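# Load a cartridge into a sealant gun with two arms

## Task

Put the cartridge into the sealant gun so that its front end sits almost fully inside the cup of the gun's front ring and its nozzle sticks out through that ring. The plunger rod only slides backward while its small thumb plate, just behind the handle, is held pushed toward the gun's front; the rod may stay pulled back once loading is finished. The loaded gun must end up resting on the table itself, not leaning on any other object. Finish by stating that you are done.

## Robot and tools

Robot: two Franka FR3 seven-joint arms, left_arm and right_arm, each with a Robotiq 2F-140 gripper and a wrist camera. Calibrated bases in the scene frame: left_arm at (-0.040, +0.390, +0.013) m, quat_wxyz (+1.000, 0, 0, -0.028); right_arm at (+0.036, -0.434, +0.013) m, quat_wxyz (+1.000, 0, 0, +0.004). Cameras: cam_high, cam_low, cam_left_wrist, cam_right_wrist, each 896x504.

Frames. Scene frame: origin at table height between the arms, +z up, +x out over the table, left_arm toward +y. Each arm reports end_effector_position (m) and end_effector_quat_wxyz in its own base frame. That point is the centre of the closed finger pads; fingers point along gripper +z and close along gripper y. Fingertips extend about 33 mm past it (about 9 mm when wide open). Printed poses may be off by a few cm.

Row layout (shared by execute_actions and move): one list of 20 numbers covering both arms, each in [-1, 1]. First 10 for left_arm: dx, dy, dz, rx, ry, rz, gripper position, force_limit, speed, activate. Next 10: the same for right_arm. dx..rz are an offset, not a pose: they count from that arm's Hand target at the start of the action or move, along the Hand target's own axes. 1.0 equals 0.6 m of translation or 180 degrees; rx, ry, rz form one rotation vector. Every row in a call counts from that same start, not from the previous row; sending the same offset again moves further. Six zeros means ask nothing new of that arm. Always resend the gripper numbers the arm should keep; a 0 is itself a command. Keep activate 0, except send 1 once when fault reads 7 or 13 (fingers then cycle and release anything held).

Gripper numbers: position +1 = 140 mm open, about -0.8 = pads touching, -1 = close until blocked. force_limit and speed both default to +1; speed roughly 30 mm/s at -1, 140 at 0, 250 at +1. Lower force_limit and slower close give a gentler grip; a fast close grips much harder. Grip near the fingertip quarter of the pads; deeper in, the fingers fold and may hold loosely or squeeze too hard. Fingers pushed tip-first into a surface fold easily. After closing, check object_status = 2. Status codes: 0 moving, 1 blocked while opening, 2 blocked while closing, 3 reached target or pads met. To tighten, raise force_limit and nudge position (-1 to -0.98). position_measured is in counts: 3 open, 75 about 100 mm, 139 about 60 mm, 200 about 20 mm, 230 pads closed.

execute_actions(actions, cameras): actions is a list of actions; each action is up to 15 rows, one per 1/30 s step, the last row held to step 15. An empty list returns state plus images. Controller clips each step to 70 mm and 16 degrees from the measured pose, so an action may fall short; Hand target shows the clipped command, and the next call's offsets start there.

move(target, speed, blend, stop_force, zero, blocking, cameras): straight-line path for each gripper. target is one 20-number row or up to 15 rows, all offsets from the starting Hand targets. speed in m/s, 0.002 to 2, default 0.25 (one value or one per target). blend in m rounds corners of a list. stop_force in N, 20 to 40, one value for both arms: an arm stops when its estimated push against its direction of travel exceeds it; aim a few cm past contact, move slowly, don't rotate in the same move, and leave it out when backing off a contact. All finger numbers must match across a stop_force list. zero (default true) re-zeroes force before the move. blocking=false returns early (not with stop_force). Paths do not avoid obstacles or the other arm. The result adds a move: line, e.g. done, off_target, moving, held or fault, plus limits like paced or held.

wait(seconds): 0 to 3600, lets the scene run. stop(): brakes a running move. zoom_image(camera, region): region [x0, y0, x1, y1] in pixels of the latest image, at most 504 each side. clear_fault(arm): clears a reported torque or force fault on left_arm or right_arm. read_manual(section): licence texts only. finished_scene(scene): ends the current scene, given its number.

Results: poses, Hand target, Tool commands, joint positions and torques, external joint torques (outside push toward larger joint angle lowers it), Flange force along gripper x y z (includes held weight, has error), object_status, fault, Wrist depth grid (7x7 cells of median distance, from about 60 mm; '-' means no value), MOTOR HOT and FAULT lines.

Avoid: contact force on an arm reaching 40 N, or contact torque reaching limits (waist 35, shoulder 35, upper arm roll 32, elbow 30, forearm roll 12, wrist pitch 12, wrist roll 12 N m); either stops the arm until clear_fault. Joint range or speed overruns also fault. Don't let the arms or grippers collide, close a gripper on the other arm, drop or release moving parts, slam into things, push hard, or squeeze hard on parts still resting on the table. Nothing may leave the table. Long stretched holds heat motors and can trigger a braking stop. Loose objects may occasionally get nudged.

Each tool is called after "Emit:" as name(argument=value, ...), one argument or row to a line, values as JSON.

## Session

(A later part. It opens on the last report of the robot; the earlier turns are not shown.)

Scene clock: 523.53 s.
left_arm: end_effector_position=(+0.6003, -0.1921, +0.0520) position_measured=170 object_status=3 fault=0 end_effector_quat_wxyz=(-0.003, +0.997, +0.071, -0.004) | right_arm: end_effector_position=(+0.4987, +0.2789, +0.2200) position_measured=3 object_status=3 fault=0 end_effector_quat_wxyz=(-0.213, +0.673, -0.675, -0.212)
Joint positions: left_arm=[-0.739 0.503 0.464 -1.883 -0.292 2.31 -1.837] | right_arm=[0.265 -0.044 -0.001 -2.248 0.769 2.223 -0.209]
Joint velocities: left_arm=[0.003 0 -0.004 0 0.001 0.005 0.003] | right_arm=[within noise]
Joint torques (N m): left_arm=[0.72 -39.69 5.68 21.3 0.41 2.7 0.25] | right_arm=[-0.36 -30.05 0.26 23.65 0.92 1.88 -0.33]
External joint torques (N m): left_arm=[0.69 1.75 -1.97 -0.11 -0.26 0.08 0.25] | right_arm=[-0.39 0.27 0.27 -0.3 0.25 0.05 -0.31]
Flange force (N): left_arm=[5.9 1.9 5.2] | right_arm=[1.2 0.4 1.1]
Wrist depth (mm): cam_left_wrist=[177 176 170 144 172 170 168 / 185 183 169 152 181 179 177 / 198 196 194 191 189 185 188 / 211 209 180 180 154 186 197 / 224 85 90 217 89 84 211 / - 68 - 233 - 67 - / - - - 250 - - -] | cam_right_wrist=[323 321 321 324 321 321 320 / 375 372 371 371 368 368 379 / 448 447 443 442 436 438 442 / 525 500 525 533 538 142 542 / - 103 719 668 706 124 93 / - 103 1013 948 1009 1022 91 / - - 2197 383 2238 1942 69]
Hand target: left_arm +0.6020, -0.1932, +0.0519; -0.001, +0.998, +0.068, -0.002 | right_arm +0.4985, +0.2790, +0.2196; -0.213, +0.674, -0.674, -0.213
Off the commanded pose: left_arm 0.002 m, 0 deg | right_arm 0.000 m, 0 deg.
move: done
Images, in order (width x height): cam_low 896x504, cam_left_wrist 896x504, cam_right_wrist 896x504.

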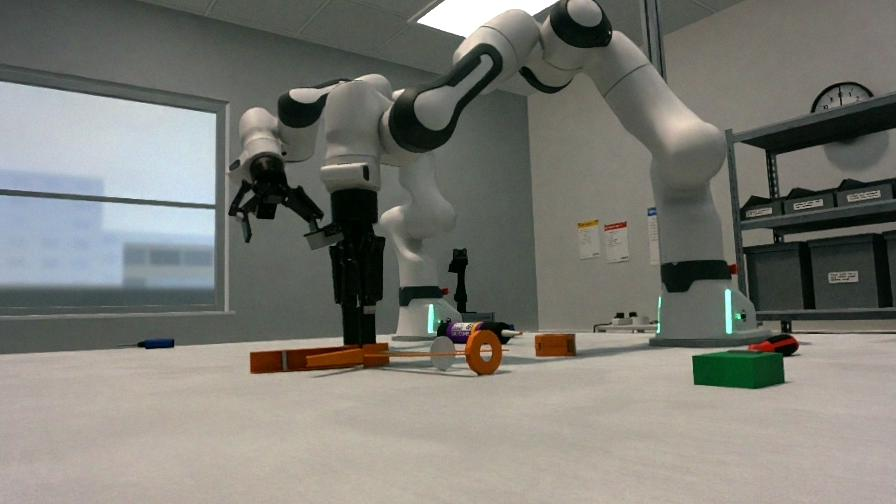

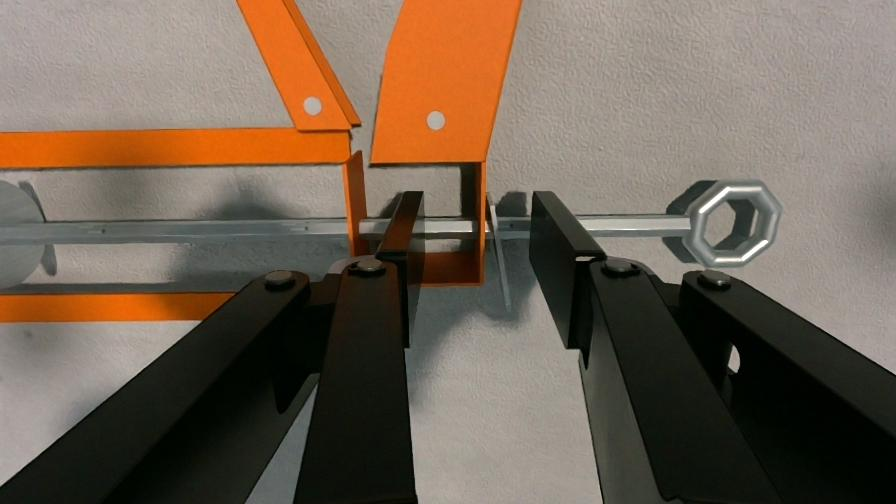

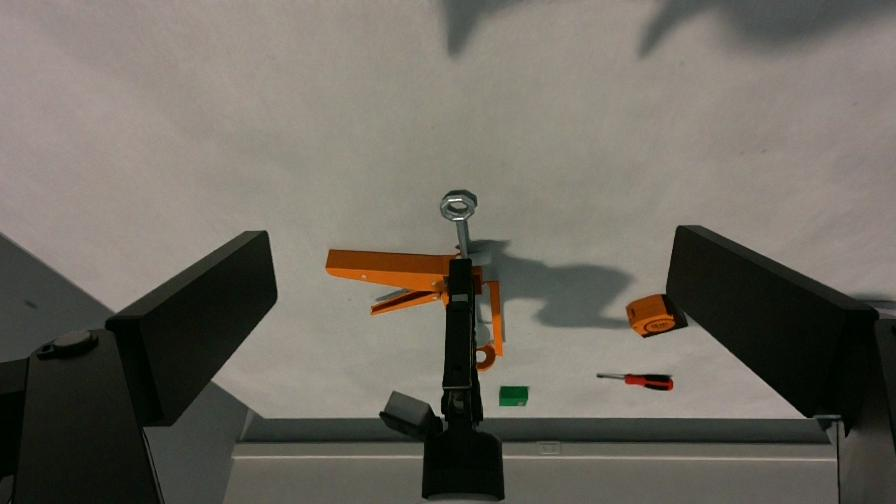

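Emit:
move(
  target=[0.0,0.0015,0.0,0,0,0,-1,-1,-1,0, 0,0,0,0,0,0,1,1,1,0],
  speed=0.05,
  cameras=["cam_left_wrist","cam_low","cam_right_wrist"],
)

Emit:
zoom_image(
  camera="cam_left_wrist",
  region=[330, 110, 630, 290],
)

Emit:
zoom_image(
  camera="cam_right_wrist",
  region=[380, 180, 560, 380],
)

Scene clock: 541.07 s.
left_arm: end_effector_position=(+0.6009, -0.1941, +0.0526) position_measured=222 object_status=0 fault=0 end_effector_quat_wxyz=(-0.002, +0.998, +0.070, -0.003) | right_arm: end_effector_position=(+0.4987, +0.2789, +0.2200) position_measured=3 object_status=3 fault=0 end_effector_quat_wxyz=(-0.213, +0.673, -0.675, -0.212)
Joint positions: left_arm=[-0.736 0.503 0.459 -1.88 -0.293 2.309 -1.836] | right_arm=[0.265 -0.044 -0.001 -2.248 0.769 2.223 -0.209]
Joint torques (N m): left_arm=[1.07 -37.56 6.7 20.97 0.9 3.6 0.1] | right_arm=[-0.28 -30.04 0.25 23.71 0.91 1.89 -0.3]
External joint torques (N m): left_arm=[1.18 3.74 -0.7 -0.35 0.23 1.01 0.1] | right_arm=[-0.31 0.35 0.27 -0.3 0.24 0.05 -0.29]
Flange force (N): left_arm=[8.2 2.1 9.0] | right_arm=[1.1 0.2 1.2]
Wrist depth (mm): cam_left_wrist=[175 176 171 145 173 171 170 / 187 182 159 153 182 180 178 / 198 197 193 191 191 188 189 / 211 208 190 117 181 197 200 / 225 195 80 - 89 89 210 / 237 - 68 - - - 224 / - - - - - - -] | cam_right_wrist=[324 322 319 320 320 319 320 / 374 372 372 372 371 370 371 / 444 447 442 441 438 440 436 / 544 495 527 528 537 142 532 / 1152 103 712 666 708 124 93 / - 103 1022 933 1013 1000 91 / - 1880 2217 379 2448 2062 69]
Hand target: left_arm +0.6021, -0.1941, +0.0519; -0.001, +0.998, +0.068, -0.002 | right_arm +0.4985, +0.2790, +0.2196; -0.213, +0.674, -0.674, -0.213
Off the commanded pose: left_arm 0.001 m, 0 deg | right_arm 0.000 m, 0 deg.
move: done
Images, in order (width x height): cam_low 896x504, cam_left_wrist 896x504, cam_right_wrist 896x504.

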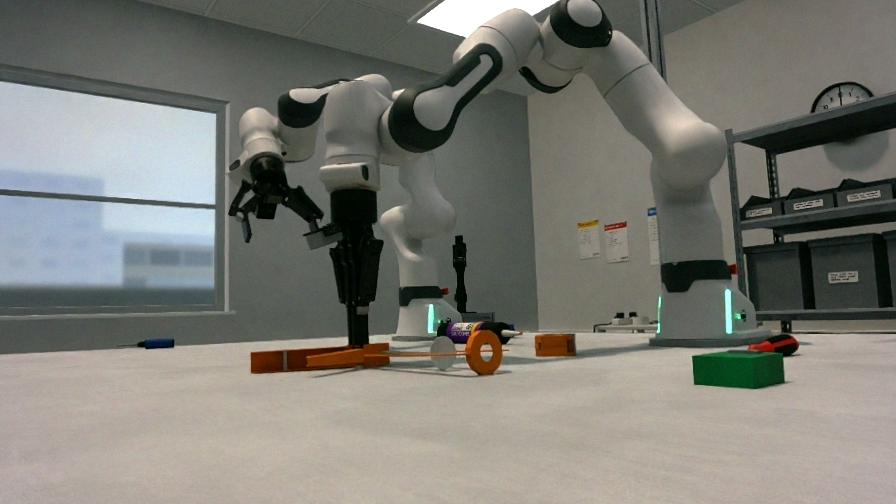

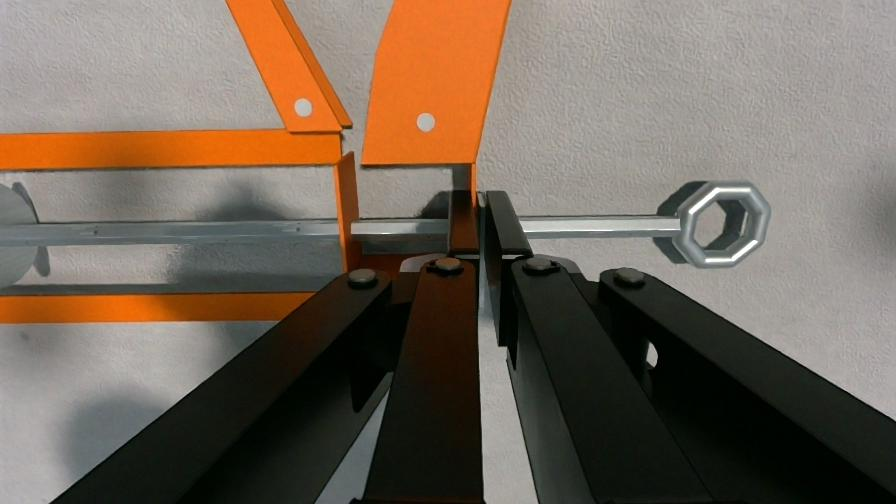

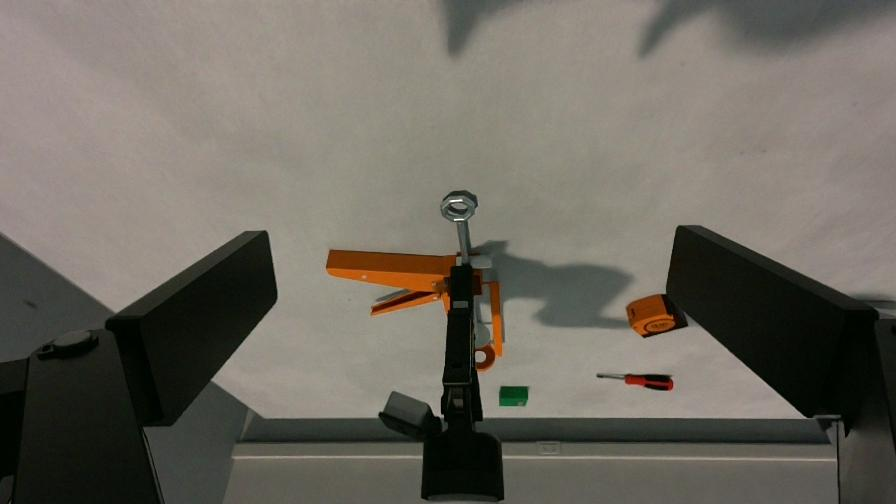

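Scaled by 1.680 from the camera's image (finer frame: 1280x720).

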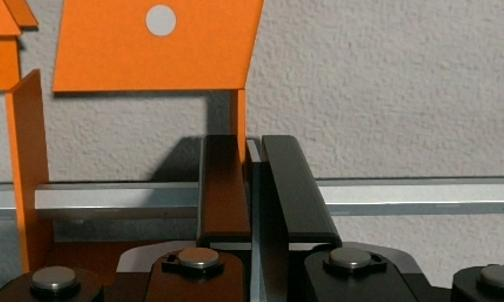

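Scaled by 2.520 from the camera's image (finer frame: 1280x720).

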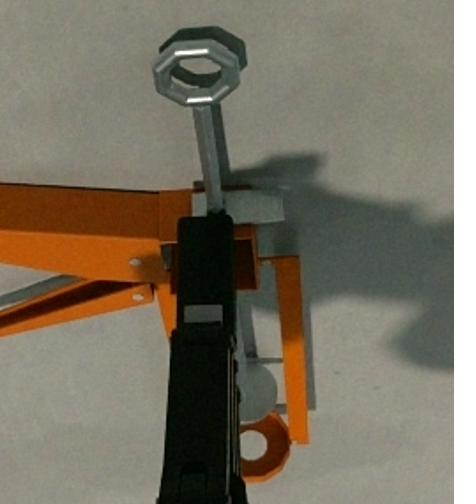

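Emit:
move(
  target=[0,0,0,0,0,0,-0.98,-0.1,-1,0, -0.0893,0.0025,0.2937,-0.014,0,-0.020,-0.0785,-1,0,0],
  speed=0.15,
  cameras=["cam_left_wrist","cam_low","cam_right_wrist","cam_high"],
)

Emit:
zoom_image(
  camera="cam_right_wrist",
  region=[300, 130, 640, 380],
)

Scene clock: 585.03 s.
left_arm: end_effector_position=(+0.6008, -0.1941, +0.0526) position_measured=223 object_status=2 fault=0 end_effector_quat_wxyz=(-0.002, +0.998, +0.070, -0.003) | right_arm: end_effector_position=(+0.4954, +0.4244, +0.1065) position_measured=139 object_status=3 fault=0 end_effector_quat_wxyz=(-0.203, +0.699, -0.649, -0.223)
Joint positions: left_arm=[-0.736 0.503 0.459 -1.88 -0.293 2.309 -1.836] | right_arm=[0.411 0.313 0.137 -2.093 0.905 2.485 -0.252]
Joint velocities: left_arm=[within noise] | right_arm=[0 0 0.001 -0.001 0 0.005 -0.002]
Joint torques (N m): left_arm=[0.71 -37.52 6.03 21.11 0.71 3.6 0.12] | right_arm=[-0.5 -40.06 1.92 21.94 0.25 2.06 -0.3]
External joint torques (N m): left_arm=[0.74 3.89 -1.46 -0.3 0.04 0.99 0.12] | right_arm=[-0.58 -0.28 0.4 0.02 0.24 0.33 -0.28]
Flange force (N): left_arm=[8.5 3.1 9.7] | right_arm=[1.4 1.6 0.3]
Wrist depth (mm): cam_left_wrist=[177 175 171 145 173 170 169 / 185 183 159 153 182 180 179 / - 196 194 191 191 188 189 / 213 183 191 117 181 199 200 / 225 195 80 - 89 208 211 / 237 - 68 - - - 223 / - - - - - 67 -] | cam_right_wrist=[206 205 205 205 205 206 205 / 237 237 237 237 237 237 238 / 282 281 281 281 281 281 281 / 345 343 317 330 150 348 347 / 450 87 96 390 130 91 403 / - 67 68 508 657 64 69 / - - - 249 - - 72]
Hand target: left_arm +0.6021, -0.1941, +0.0519; -0.001, +0.998, +0.068, -0.002 | right_arm +0.4969, +0.4242, +0.1062; -0.205, +0.700, -0.648, -0.221
Off the commanded pose: left_arm 0.001 m, 0 deg | right_arm 0.002 m, 0 deg.
move: done

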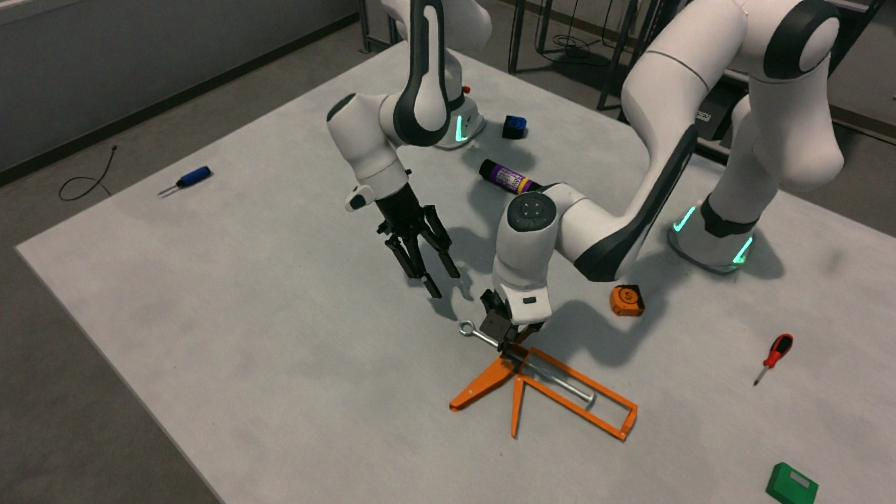

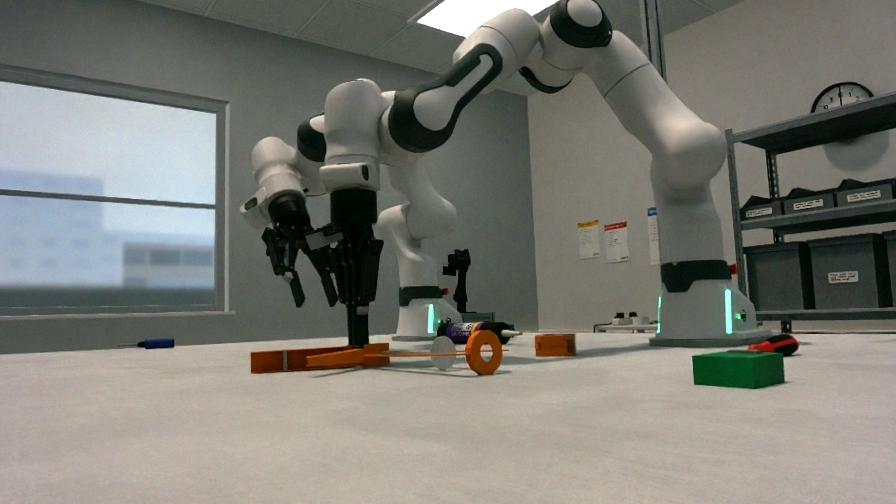

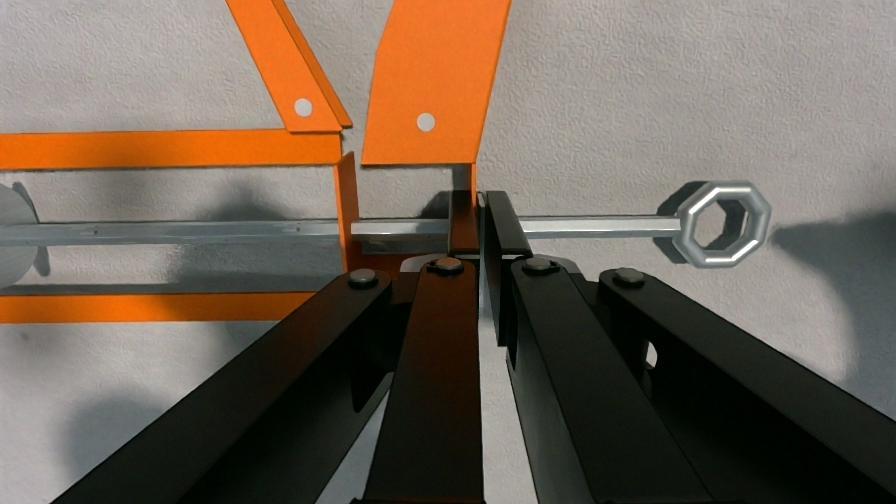

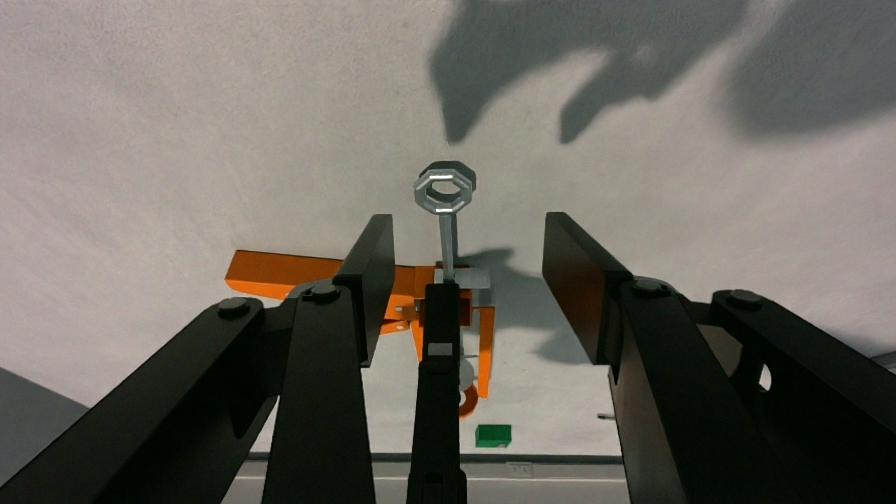

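Scaled by 1.482 from the camera's image (finer frame: 1280x720).

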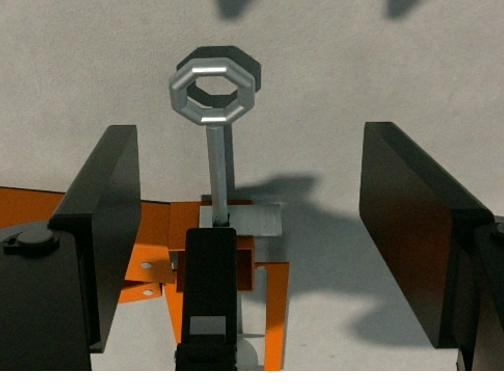

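Emit:
move(
  target=[0,0,0,0,0,0,-0.98,-0.1,-1,0, 0.0115,-0.015,0.1,0,0,0,-0.0785,-1,0,0],
  speed=0.1,
  cameras=["cam_left_wrist","cam_low","cam_right_wrist"],
)

Emit:
zoom_image(
  camera="cam_right_wrist",
  region=[300, 130, 640, 380],
)

Scene clock: 615.57 s.
left_arm: end_effector_position=(+0.6008, -0.1941, +0.0526) position_measured=223 object_status=2 fault=0 end_effector_quat_wxyz=(-0.002, +0.998, +0.070, -0.003) | right_arm: end_effector_position=(+0.5023, +0.4537, +0.0532) position_measured=139 object_status=3 fault=0 end_effector_quat_wxyz=(-0.203, +0.699, -0.649, -0.223)
Joint positions: left_arm=[-0.736 0.503 0.459 -1.88 -0.293 2.309 -1.836] | right_arm=[0.432 0.469 0.17 -2.008 0.949 2.57 -0.294]
Joint velocities: left_arm=[within noise] | right_arm=[-0.002 0 0.001 0 -0.001 0.002 -0.005]
Joint torques (N m): left_arm=[0.68 -37.54 6.07 21.04 0.71 3.63 0.1] | right_arm=[-0.73 -43.91 3.3 21.04 0.02 2.04 -0.3]
External joint torques (N m): left_arm=[0.54 3.94 -1.58 -0.35 0.05 1.02 0.1] | right_arm=[-0.8 -0.37 0.71 -0.1 0.25 0.34 -0.29]
Flange force (N): left_arm=[8.1 3.2 9.8] | right_arm=[2.1 2.9 -0.2]
Wrist depth (mm): cam_left_wrist=[177 176 171 145 172 171 169 / 185 185 159 153 182 180 178 / 198 197 194 191 191 187 189 / 211 209 191 117 181 200 200 / 225 195 80 - 89 209 211 / 237 - 68 - - - - / - - - - - 68 -] | cam_right_wrist=[151 150 150 151 150 151 151 / 175 174 174 175 174 174 176 / 208 207 207 206 206 207 207 / 254 255 234 244 150 255 255 / 332 87 96 297 129 91 295 / - 67 68 405 477 64 69 / - - - 227 - - 72]
Hand target: left_arm +0.6021, -0.1941, +0.0519; -0.001, +0.998, +0.068, -0.002 | right_arm +0.5037, +0.4536, +0.0531; -0.205, +0.700, -0.648, -0.221
Off the commanded pose: left_arm 0.001 m, 0 deg | right_arm 0.001 m, 0 deg.
move: done
Images, in order (width x height): cam_low 896x504, cam_left_wrist 896x504, cam_right_wrist 896x504.

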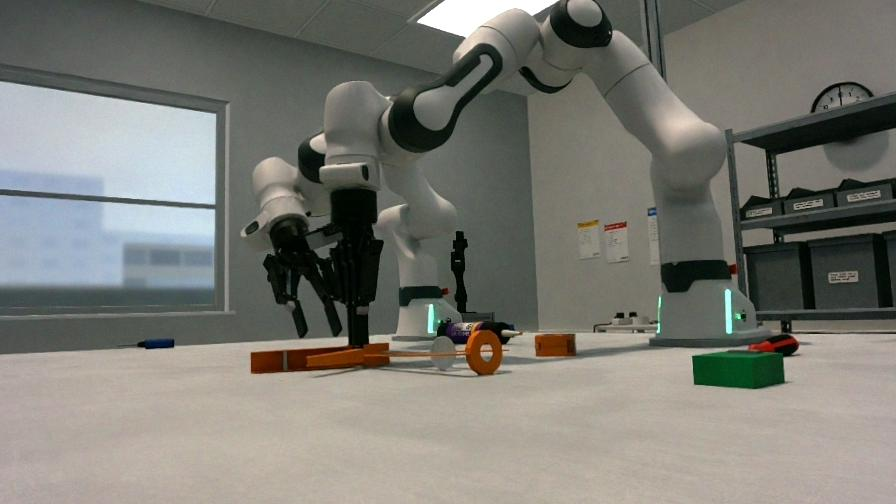

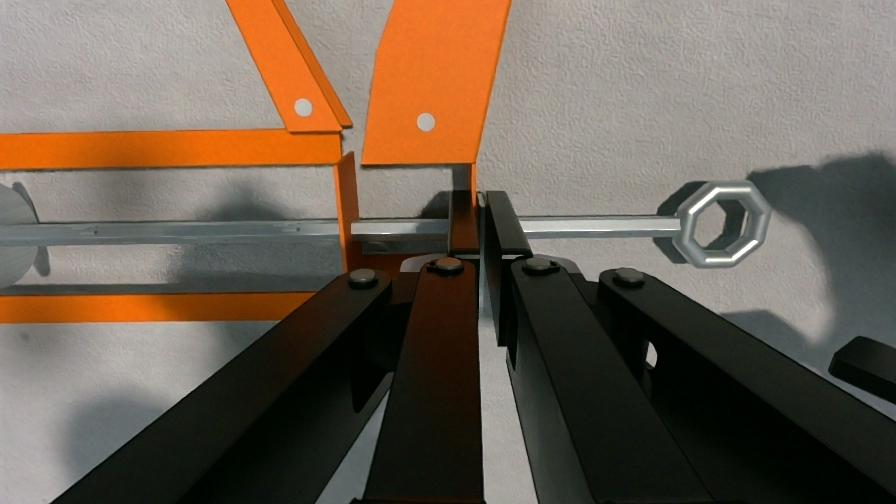

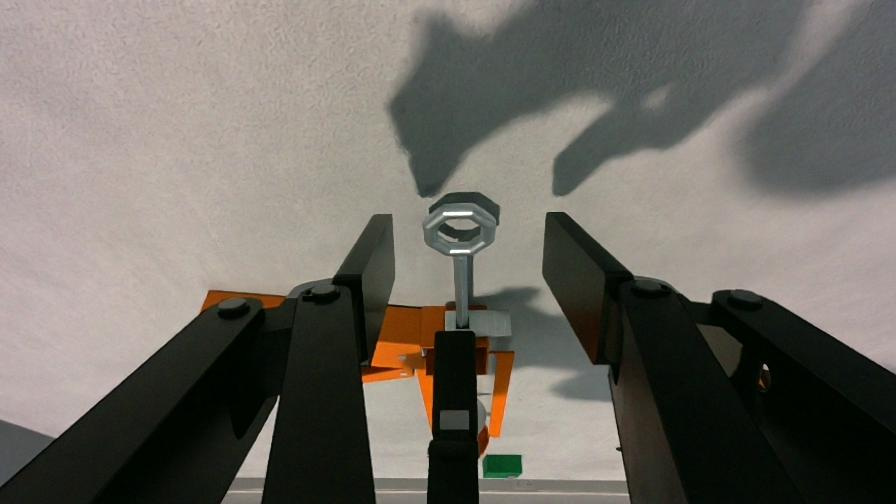

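Scaled by 1.482 from the camera's image (finer frame: 1280x720).

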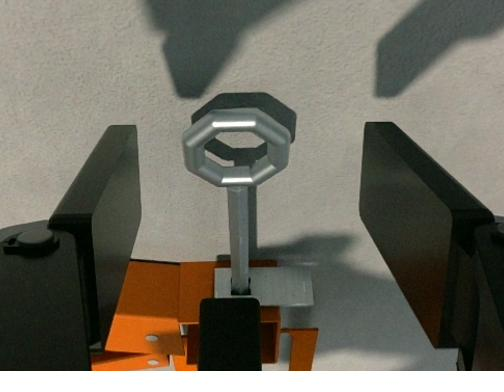

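Emit:
move(
  target=[0,0,0,0,0,0,-0.98,-0.1,-1,0, 0.005,-0.006,0.042,0,0,0,-0.0785,-1,0,0],
  speed=0.1,
  cameras=["cam_left_wrist","cam_right_wrist"],
)

Emit:
zoom_image(
  camera="cam_right_wrist",
  region=[300, 130, 640, 380],
)

Scene clock: 630.23 s.
left_arm: end_effector_position=(+0.6008, -0.1941, +0.0526) position_measured=223 object_status=2 fault=0 end_effector_quat_wxyz=(-0.002, +0.998, +0.070, -0.003) | right_arm: end_effector_position=(+0.5049, +0.4659, +0.0307) position_measured=139 object_status=3 fault=0 end_effector_quat_wxyz=(-0.203, +0.699, -0.649, -0.223)
Joint positions: left_arm=[-0.736 0.503 0.459 -1.88 -0.293 2.309 -1.836] | right_arm=[0.439 0.537 0.184 -1.965 0.962 2.602 -0.308]
Joint velocities: left_arm=[within noise] | right_arm=[0.001 0.001 0.001 0 0 0.005 -0.002]
Joint torques (N m): left_arm=[0.64 -37.54 5.98 21.03 0.7 3.63 0.11] | right_arm=[-0.66 -45.55 4.28 20.7 -0.1 2.06 -0.29]
External joint torques (N m): left_arm=[0.44 3.97 -1.73 -0.41 0.04 1 0.11] | right_arm=[-0.7 -0.62 1.2 -0.06 0.21 0.38 -0.27]
Flange force (N): left_arm=[7.9 3.3 9.9] | right_arm=[2.0 3.9 -0.6]
Wrist depth (mm): cam_left_wrist=[177 176 171 145 174 171 168 / 185 183 159 153 182 180 178 / 198 196 193 191 190 188 189 / 211 209 181 117 181 199 200 / 225 195 80 - 89 208 181 / 237 - 68 - - - 224 / - - - - - 68 -] | cam_right_wrist=[128 128 127 127 127 128 128 / 148 148 147 148 148 147 148 / 176 175 175 175 175 175 175 / 216 216 197 201 150 215 216 / 281 86 96 270 129 91 248 / - 67 68 268 403 64 69 / - - - 434 - - 72]
Hand target: left_arm +0.6021, -0.1941, +0.0519; -0.001, +0.998, +0.068, -0.002 | right_arm +0.5063, +0.4659, +0.0308; -0.205, +0.700, -0.648, -0.221
Off the commanded pose: left_arm 0.001 m, 0 deg | right_arm 0.001 m, 0 deg.
move: done

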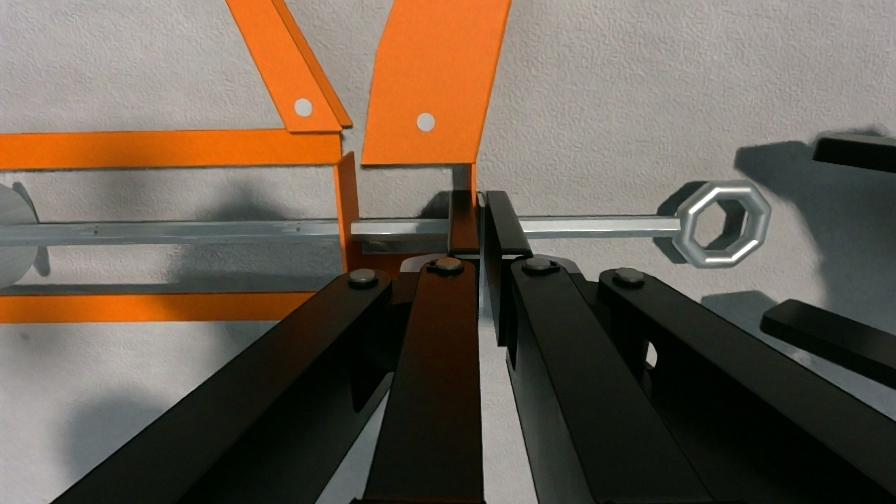

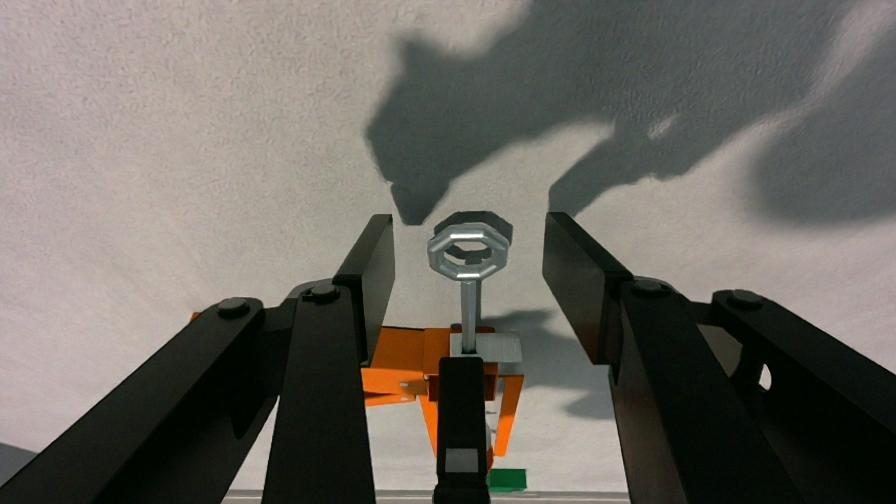

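Scaled by 1.482 from the camera's image (finer frame: 1280x720).

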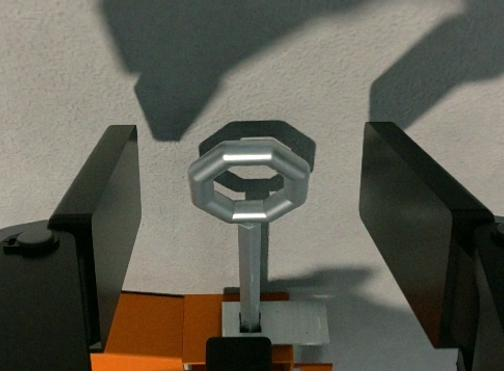

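Emit:
move(
  target=[
    [0,0,0,0,0,0,-0.98,-0.1,-1,0, 0.004,-0.002,0.0095,0,0,0,-0.0785,-1,0,0],
    [0,0,0,0,0,0,-0.98,-0.1,-1,0, 0.004,-0.002,0.0095,0,0,0,-1,-0.1,-1,0],
  ],
  speed=0.1,
  cameras=["cam_left_wrist","cam_right_wrist"],
)

Emit:
zoom_image(
  camera="cam_right_wrist",
  region=[300, 130, 640, 380],
)

Scene clock: 645.03 s.
left_arm: end_effector_position=(+0.6008, -0.1941, +0.0526) position_measured=223 object_status=2 fault=0 end_effector_quat_wxyz=(-0.002, +0.998, +0.070, -0.003) | right_arm: end_effector_position=(+0.5063, +0.4674, +0.0250) position_measured=231 object_status=0 fault=0 end_effector_quat_wxyz=(-0.203, +0.699, -0.649, -0.222)
Joint positions: left_arm=[-0.736 0.503 0.459 -1.88 -0.293 2.309 -1.836] | right_arm=[0.438 0.554 0.188 -1.956 0.965 2.609 -0.316]
Joint torques (N m): left_arm=[0.67 -37.51 6.01 21.06 0.71 3.6 0.12] | right_arm=[-0.73 -45.59 3.96 20.57 -0.14 1.98 -0.32]
External joint torques (N m): left_arm=[0.6 3.94 -1.56 -0.32 0.05 1 0.12] | right_arm=[-0.93 -0.4 0.61 -0.09 0.2 0.33 -0.3]
Flange force (N): left_arm=[8.4 3.2 9.8] | right_arm=[2.4 3.0 -0.6]
Wrist depth (mm): cam_left_wrist=[177 176 171 145 172 171 169 / 185 183 159 153 182 180 178 / 173 197 193 192 191 188 189 / 212 209 190 117 181 199 159 / 224 195 79 - 89 209 213 / 237 - 68 - - - 224 / - - - - - 67 -] | cam_right_wrist=[123 122 122 122 122 122 122 / 142 141 141 137 141 141 141 / 168 174 167 167 167 167 167 / 207 207 206 134 205 205 205 / 269 254 86 91 94 252 266 / 387 247 68 - 70 67 350 / - - - - - 66 -]
Hand target: left_arm +0.6021, -0.1941, +0.0519; -0.001, +0.998, +0.068, -0.002 | right_arm +0.5074, +0.4673, +0.0247; -0.205, +0.700, -0.648, -0.221
Off the commanded pose: left_arm 0.001 m, 0 deg | right_arm 0.001 m, 0 deg.
move: done

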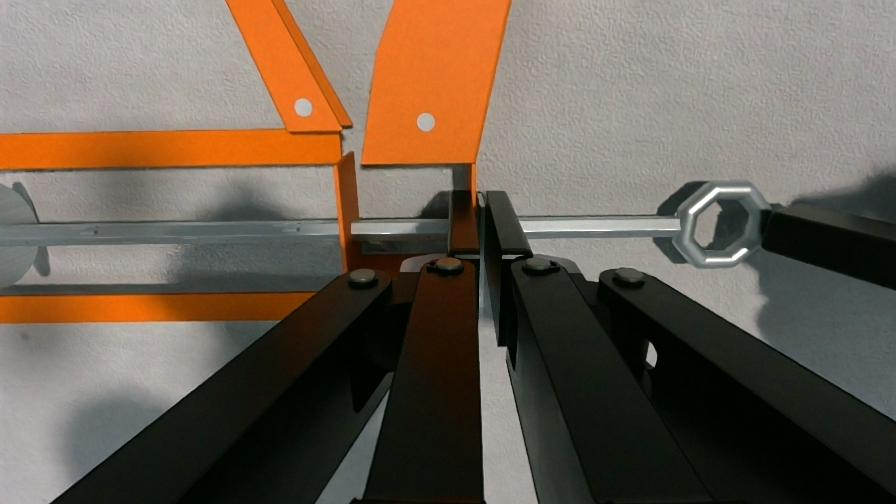

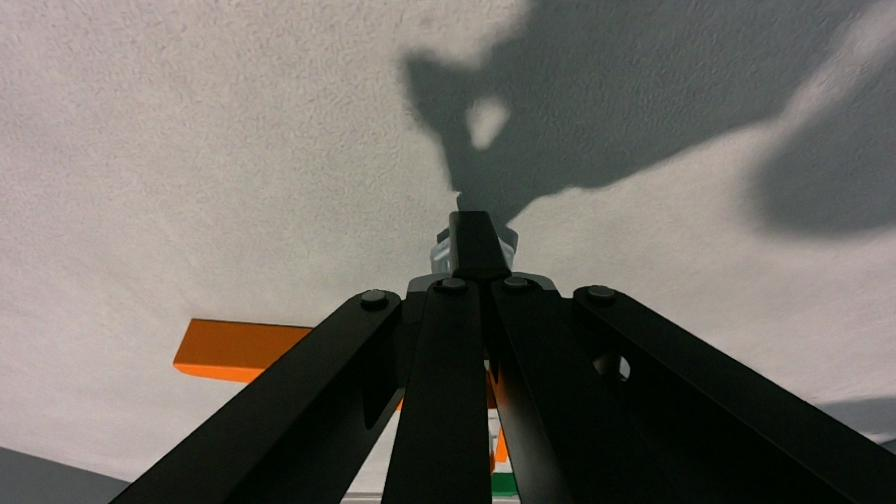

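Scaled by 1.482 from the camera's image (finer frame: 1280x720).

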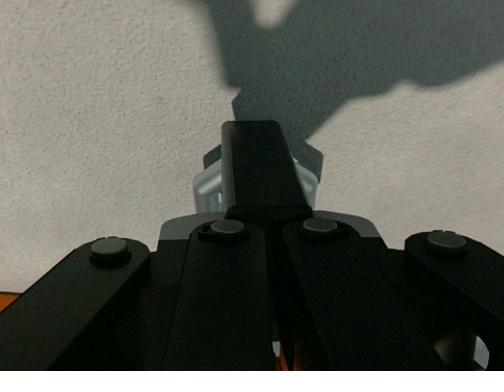

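Emit:
move(
  target=[
    [0,0,0,0,0,0,-0.98,-0.1,-1,0, 0,0,0,0,0,0,-0.0785,-0.1,0,0],
    [0,0,0,0,0,0,-0.98,-0.1,-1,0, -0.0467,0.0025,-0.0045,0,0.0833,0,-0.0785,-0.1,0,0],
  ],
  speed=0.1,
  cameras=["cam_left_wrist","cam_right_wrist","cam_low"],
)

Emit:
zoom_image(
  camera="cam_right_wrist",
  region=[300, 130, 640, 380],
)

Scene clock: 711.03 s.
left_arm: end_effector_position=(+0.6008, -0.1941, +0.0526) position_measured=223 object_status=2 fault=0 end_effector_quat_wxyz=(-0.002, +0.998, +0.070, -0.003) | right_arm: end_effector_position=(+0.5055, +0.4886, +0.0443) position_measured=139 object_status=3 fault=0 end_effector_quat_wxyz=(-0.121, +0.725, -0.666, -0.127)
Joint positions: left_arm=[-0.736 0.503 0.459 -1.88 -0.293 2.309 -1.836] | right_arm=[0.841 0.552 -0.164 -1.836 0.64 2.501 0.129]
Joint velocities: left_arm=[within noise] | right_arm=[0 -0.001 -0.002 0.001 0.001 0 0.005]
Joint torques (N m): left_arm=[0.65 -37.57 6.04 21.03 0.7 3.61 0.14] | right_arm=[0.08 -46.86 -3.06 22.17 0.17 2.43 0.19]
External joint torques (N m): left_arm=[0.62 4.01 -1.54 -0.45 0.04 0.99 0.14] | right_arm=[0.09 -0.09 -0.37 0.02 -0.09 -0.11 0.2]
Flange force (N): left_arm=[8.1 3.0 10.0] | right_arm=[-0.8 -0.2 -0.8]
Wrist depth (mm): cam_left_wrist=[177 176 171 145 173 171 169 / 185 184 159 153 182 180 176 / 198 197 193 191 191 188 189 / 211 183 190 117 181 199 200 / 194 195 80 - 89 157 209 / 237 - 68 - - - 143 / - - - - - 67 -] | cam_right_wrist=[160 159 161 156 156 155 155 / 178 176 175 174 173 172 171 / 200 198 197 191 194 193 191 / 228 226 213 213 150 219 218 / 265 87 96 255 129 91 238 / - 67 68 241 294 64 69 / - - - 202 364 - 72]
Hand target: left_arm +0.6021, -0.1941, +0.0519; -0.001, +0.998, +0.068, -0.002 | right_arm +0.5043, +0.4885, +0.0431; -0.119, +0.723, -0.669, -0.128
Off the commanded pose: left_arm 0.001 m, 0 deg | right_arm 0.002 m, 1 deg.
move: done
Images, in order (width x height): cam_low 896x504, cam_left_wrist 896x504, cam_right_wrist 896x504.

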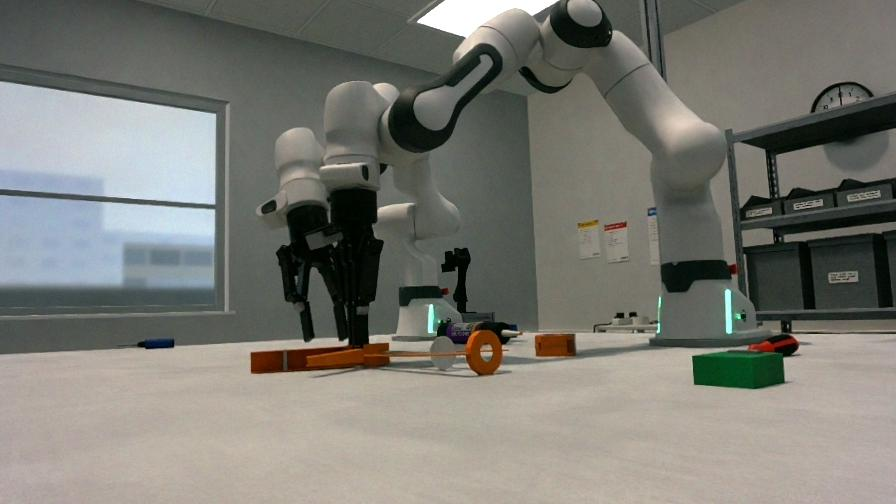

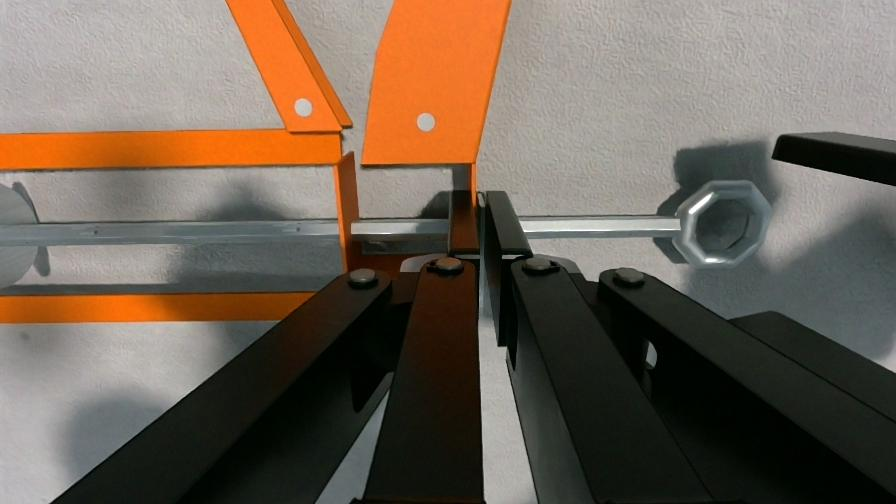

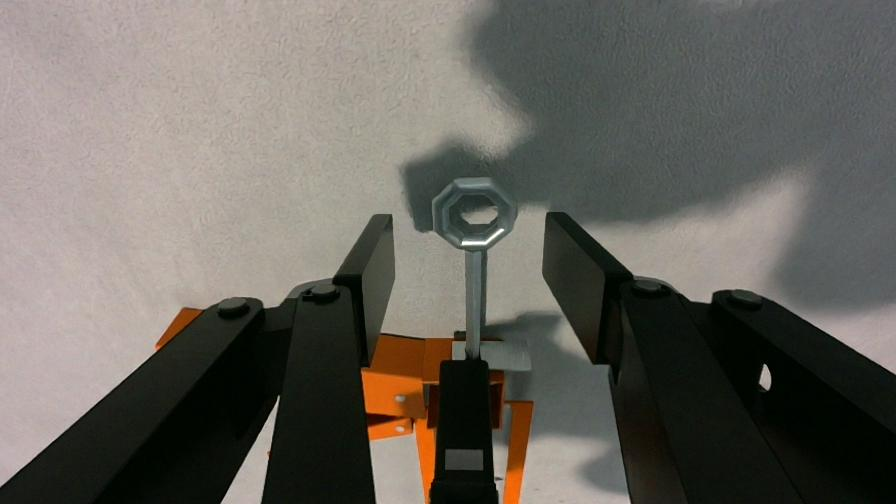

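Scaled by 1.482 from the camera's image (finer frame: 1280x720).

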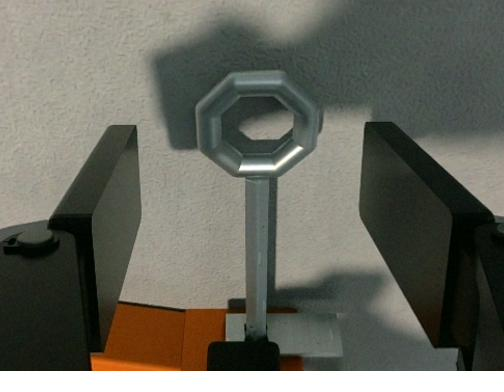

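Emit:
move(
  target=[0,0,0,0,0,0,-0.98,-0.1,-1,0, 0.012,0.0055,0.0328,0,0,0,-0.0785,-0.1,0,0],
  speed=0.05,
  cameras=["cam_left_wrist","cam_right_wrist","cam_low"],
)

Emit:
zoom_image(
  camera="cam_right_wrist",
  region=[300, 130, 640, 380],
)

Emit:
zoom_image(
  camera="cam_low",
  region=[240, 290, 530, 390],
)

Scene clock: 737.83 s.
left_arm: end_effector_position=(+0.6008, -0.1941, +0.0526) position_measured=223 object_status=2 fault=0 end_effector_quat_wxyz=(-0.002, +0.998, +0.070, -0.003) | right_arm: end_effector_position=(+0.5001, +0.4881, +0.0223) position_measured=139 object_status=3 fault=0 end_effector_quat_wxyz=(-0.117, +0.721, -0.670, -0.129)
Joint positions: left_arm=[-0.736 0.503 0.459 -1.88 -0.293 2.309 -1.836] | right_arm=[0.834 0.584 -0.146 -1.841 0.66 2.531 0.12]
Joint velocities: left_arm=[within noise] | right_arm=[-0.002 0 0.002 0 0 0.003 -0.004]
Joint torques (N m): left_arm=[0.69 -37.53 6.07 21.08 0.69 3.62 0.16] | right_arm=[-0.74 -47.86 -1.88 21.36 0.45 2.78 -0.38]
External joint torques (N m): left_arm=[0.67 3.77 -1.46 -0.23 0.03 1.02 0.16] | right_arm=[-0.78 -0.41 0.65 -0.47 0.24 0.26 -0.37]
Flange force (N): left_arm=[8.4 3.0 9.5] | right_arm=[3.6 2.7 -0.2]
Wrist depth (mm): cam_left_wrist=[177 176 171 145 172 171 169 / 185 184 159 153 182 181 178 / 198 197 193 191 192 188 150 / 211 209 181 117 181 200 199 / 225 195 80 - 89 177 210 / 237 - 68 - - - 145 / - - - - - 68 -] | cam_right_wrist=[138 138 137 136 136 136 136 / 153 152 152 151 151 151 151 / 172 171 170 170 169 169 168 / 195 195 184 183 150 191 191 / 226 87 96 224 150 91 209 / - 67 68 236 266 64 69 / - - - 204 298 - 72]
Hand target: left_arm +0.6021, -0.1941, +0.0519; -0.001, +0.998, +0.068, -0.002 | right_arm +0.5010, +0.4882, +0.0221; -0.119, +0.723, -0.669, -0.128
Off the commanded pose: left_arm 0.001 m, 0 deg | right_arm 0.001 m, 0 deg.
move: done
Images, in order (width x height): cam_low 896x504, cam_left_wrist 896x504, cam_right_wrist 896x504.

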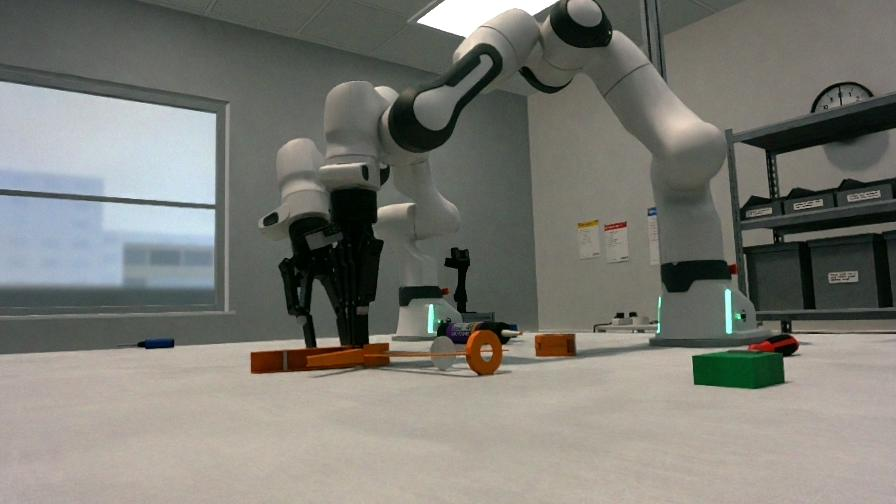

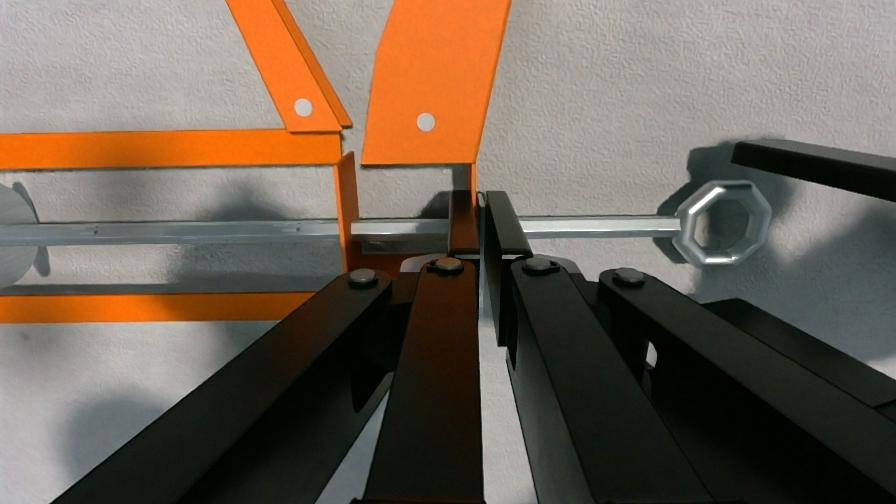

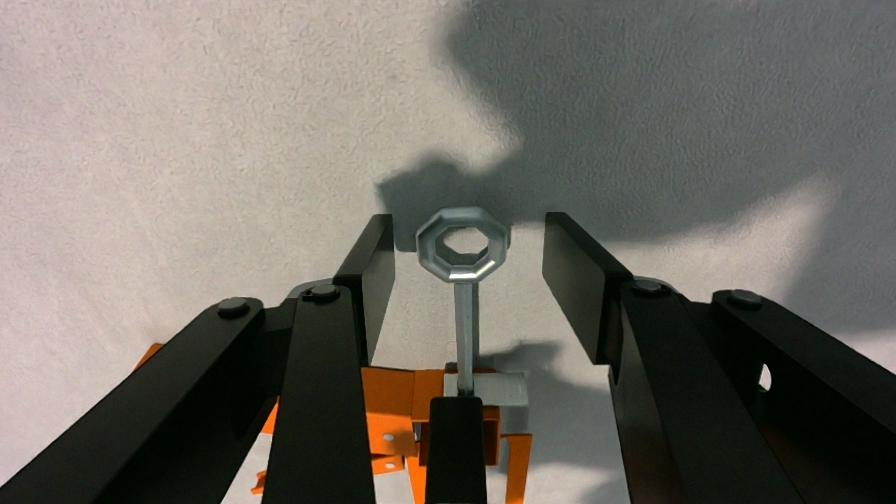

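Scaled by 1.482 from the camera's image (finer frame: 1280x720).

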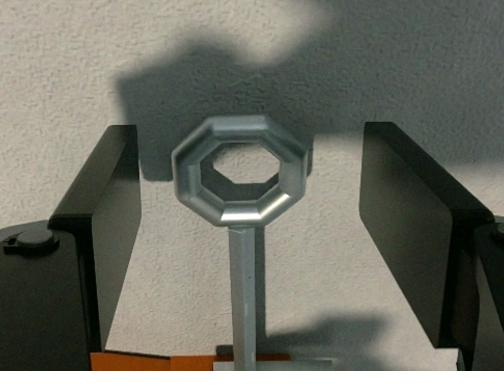

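Scaled by 1.738 from the camera's image (finer frame: 1280x720).

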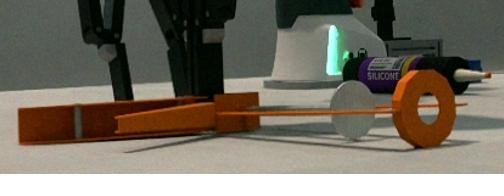

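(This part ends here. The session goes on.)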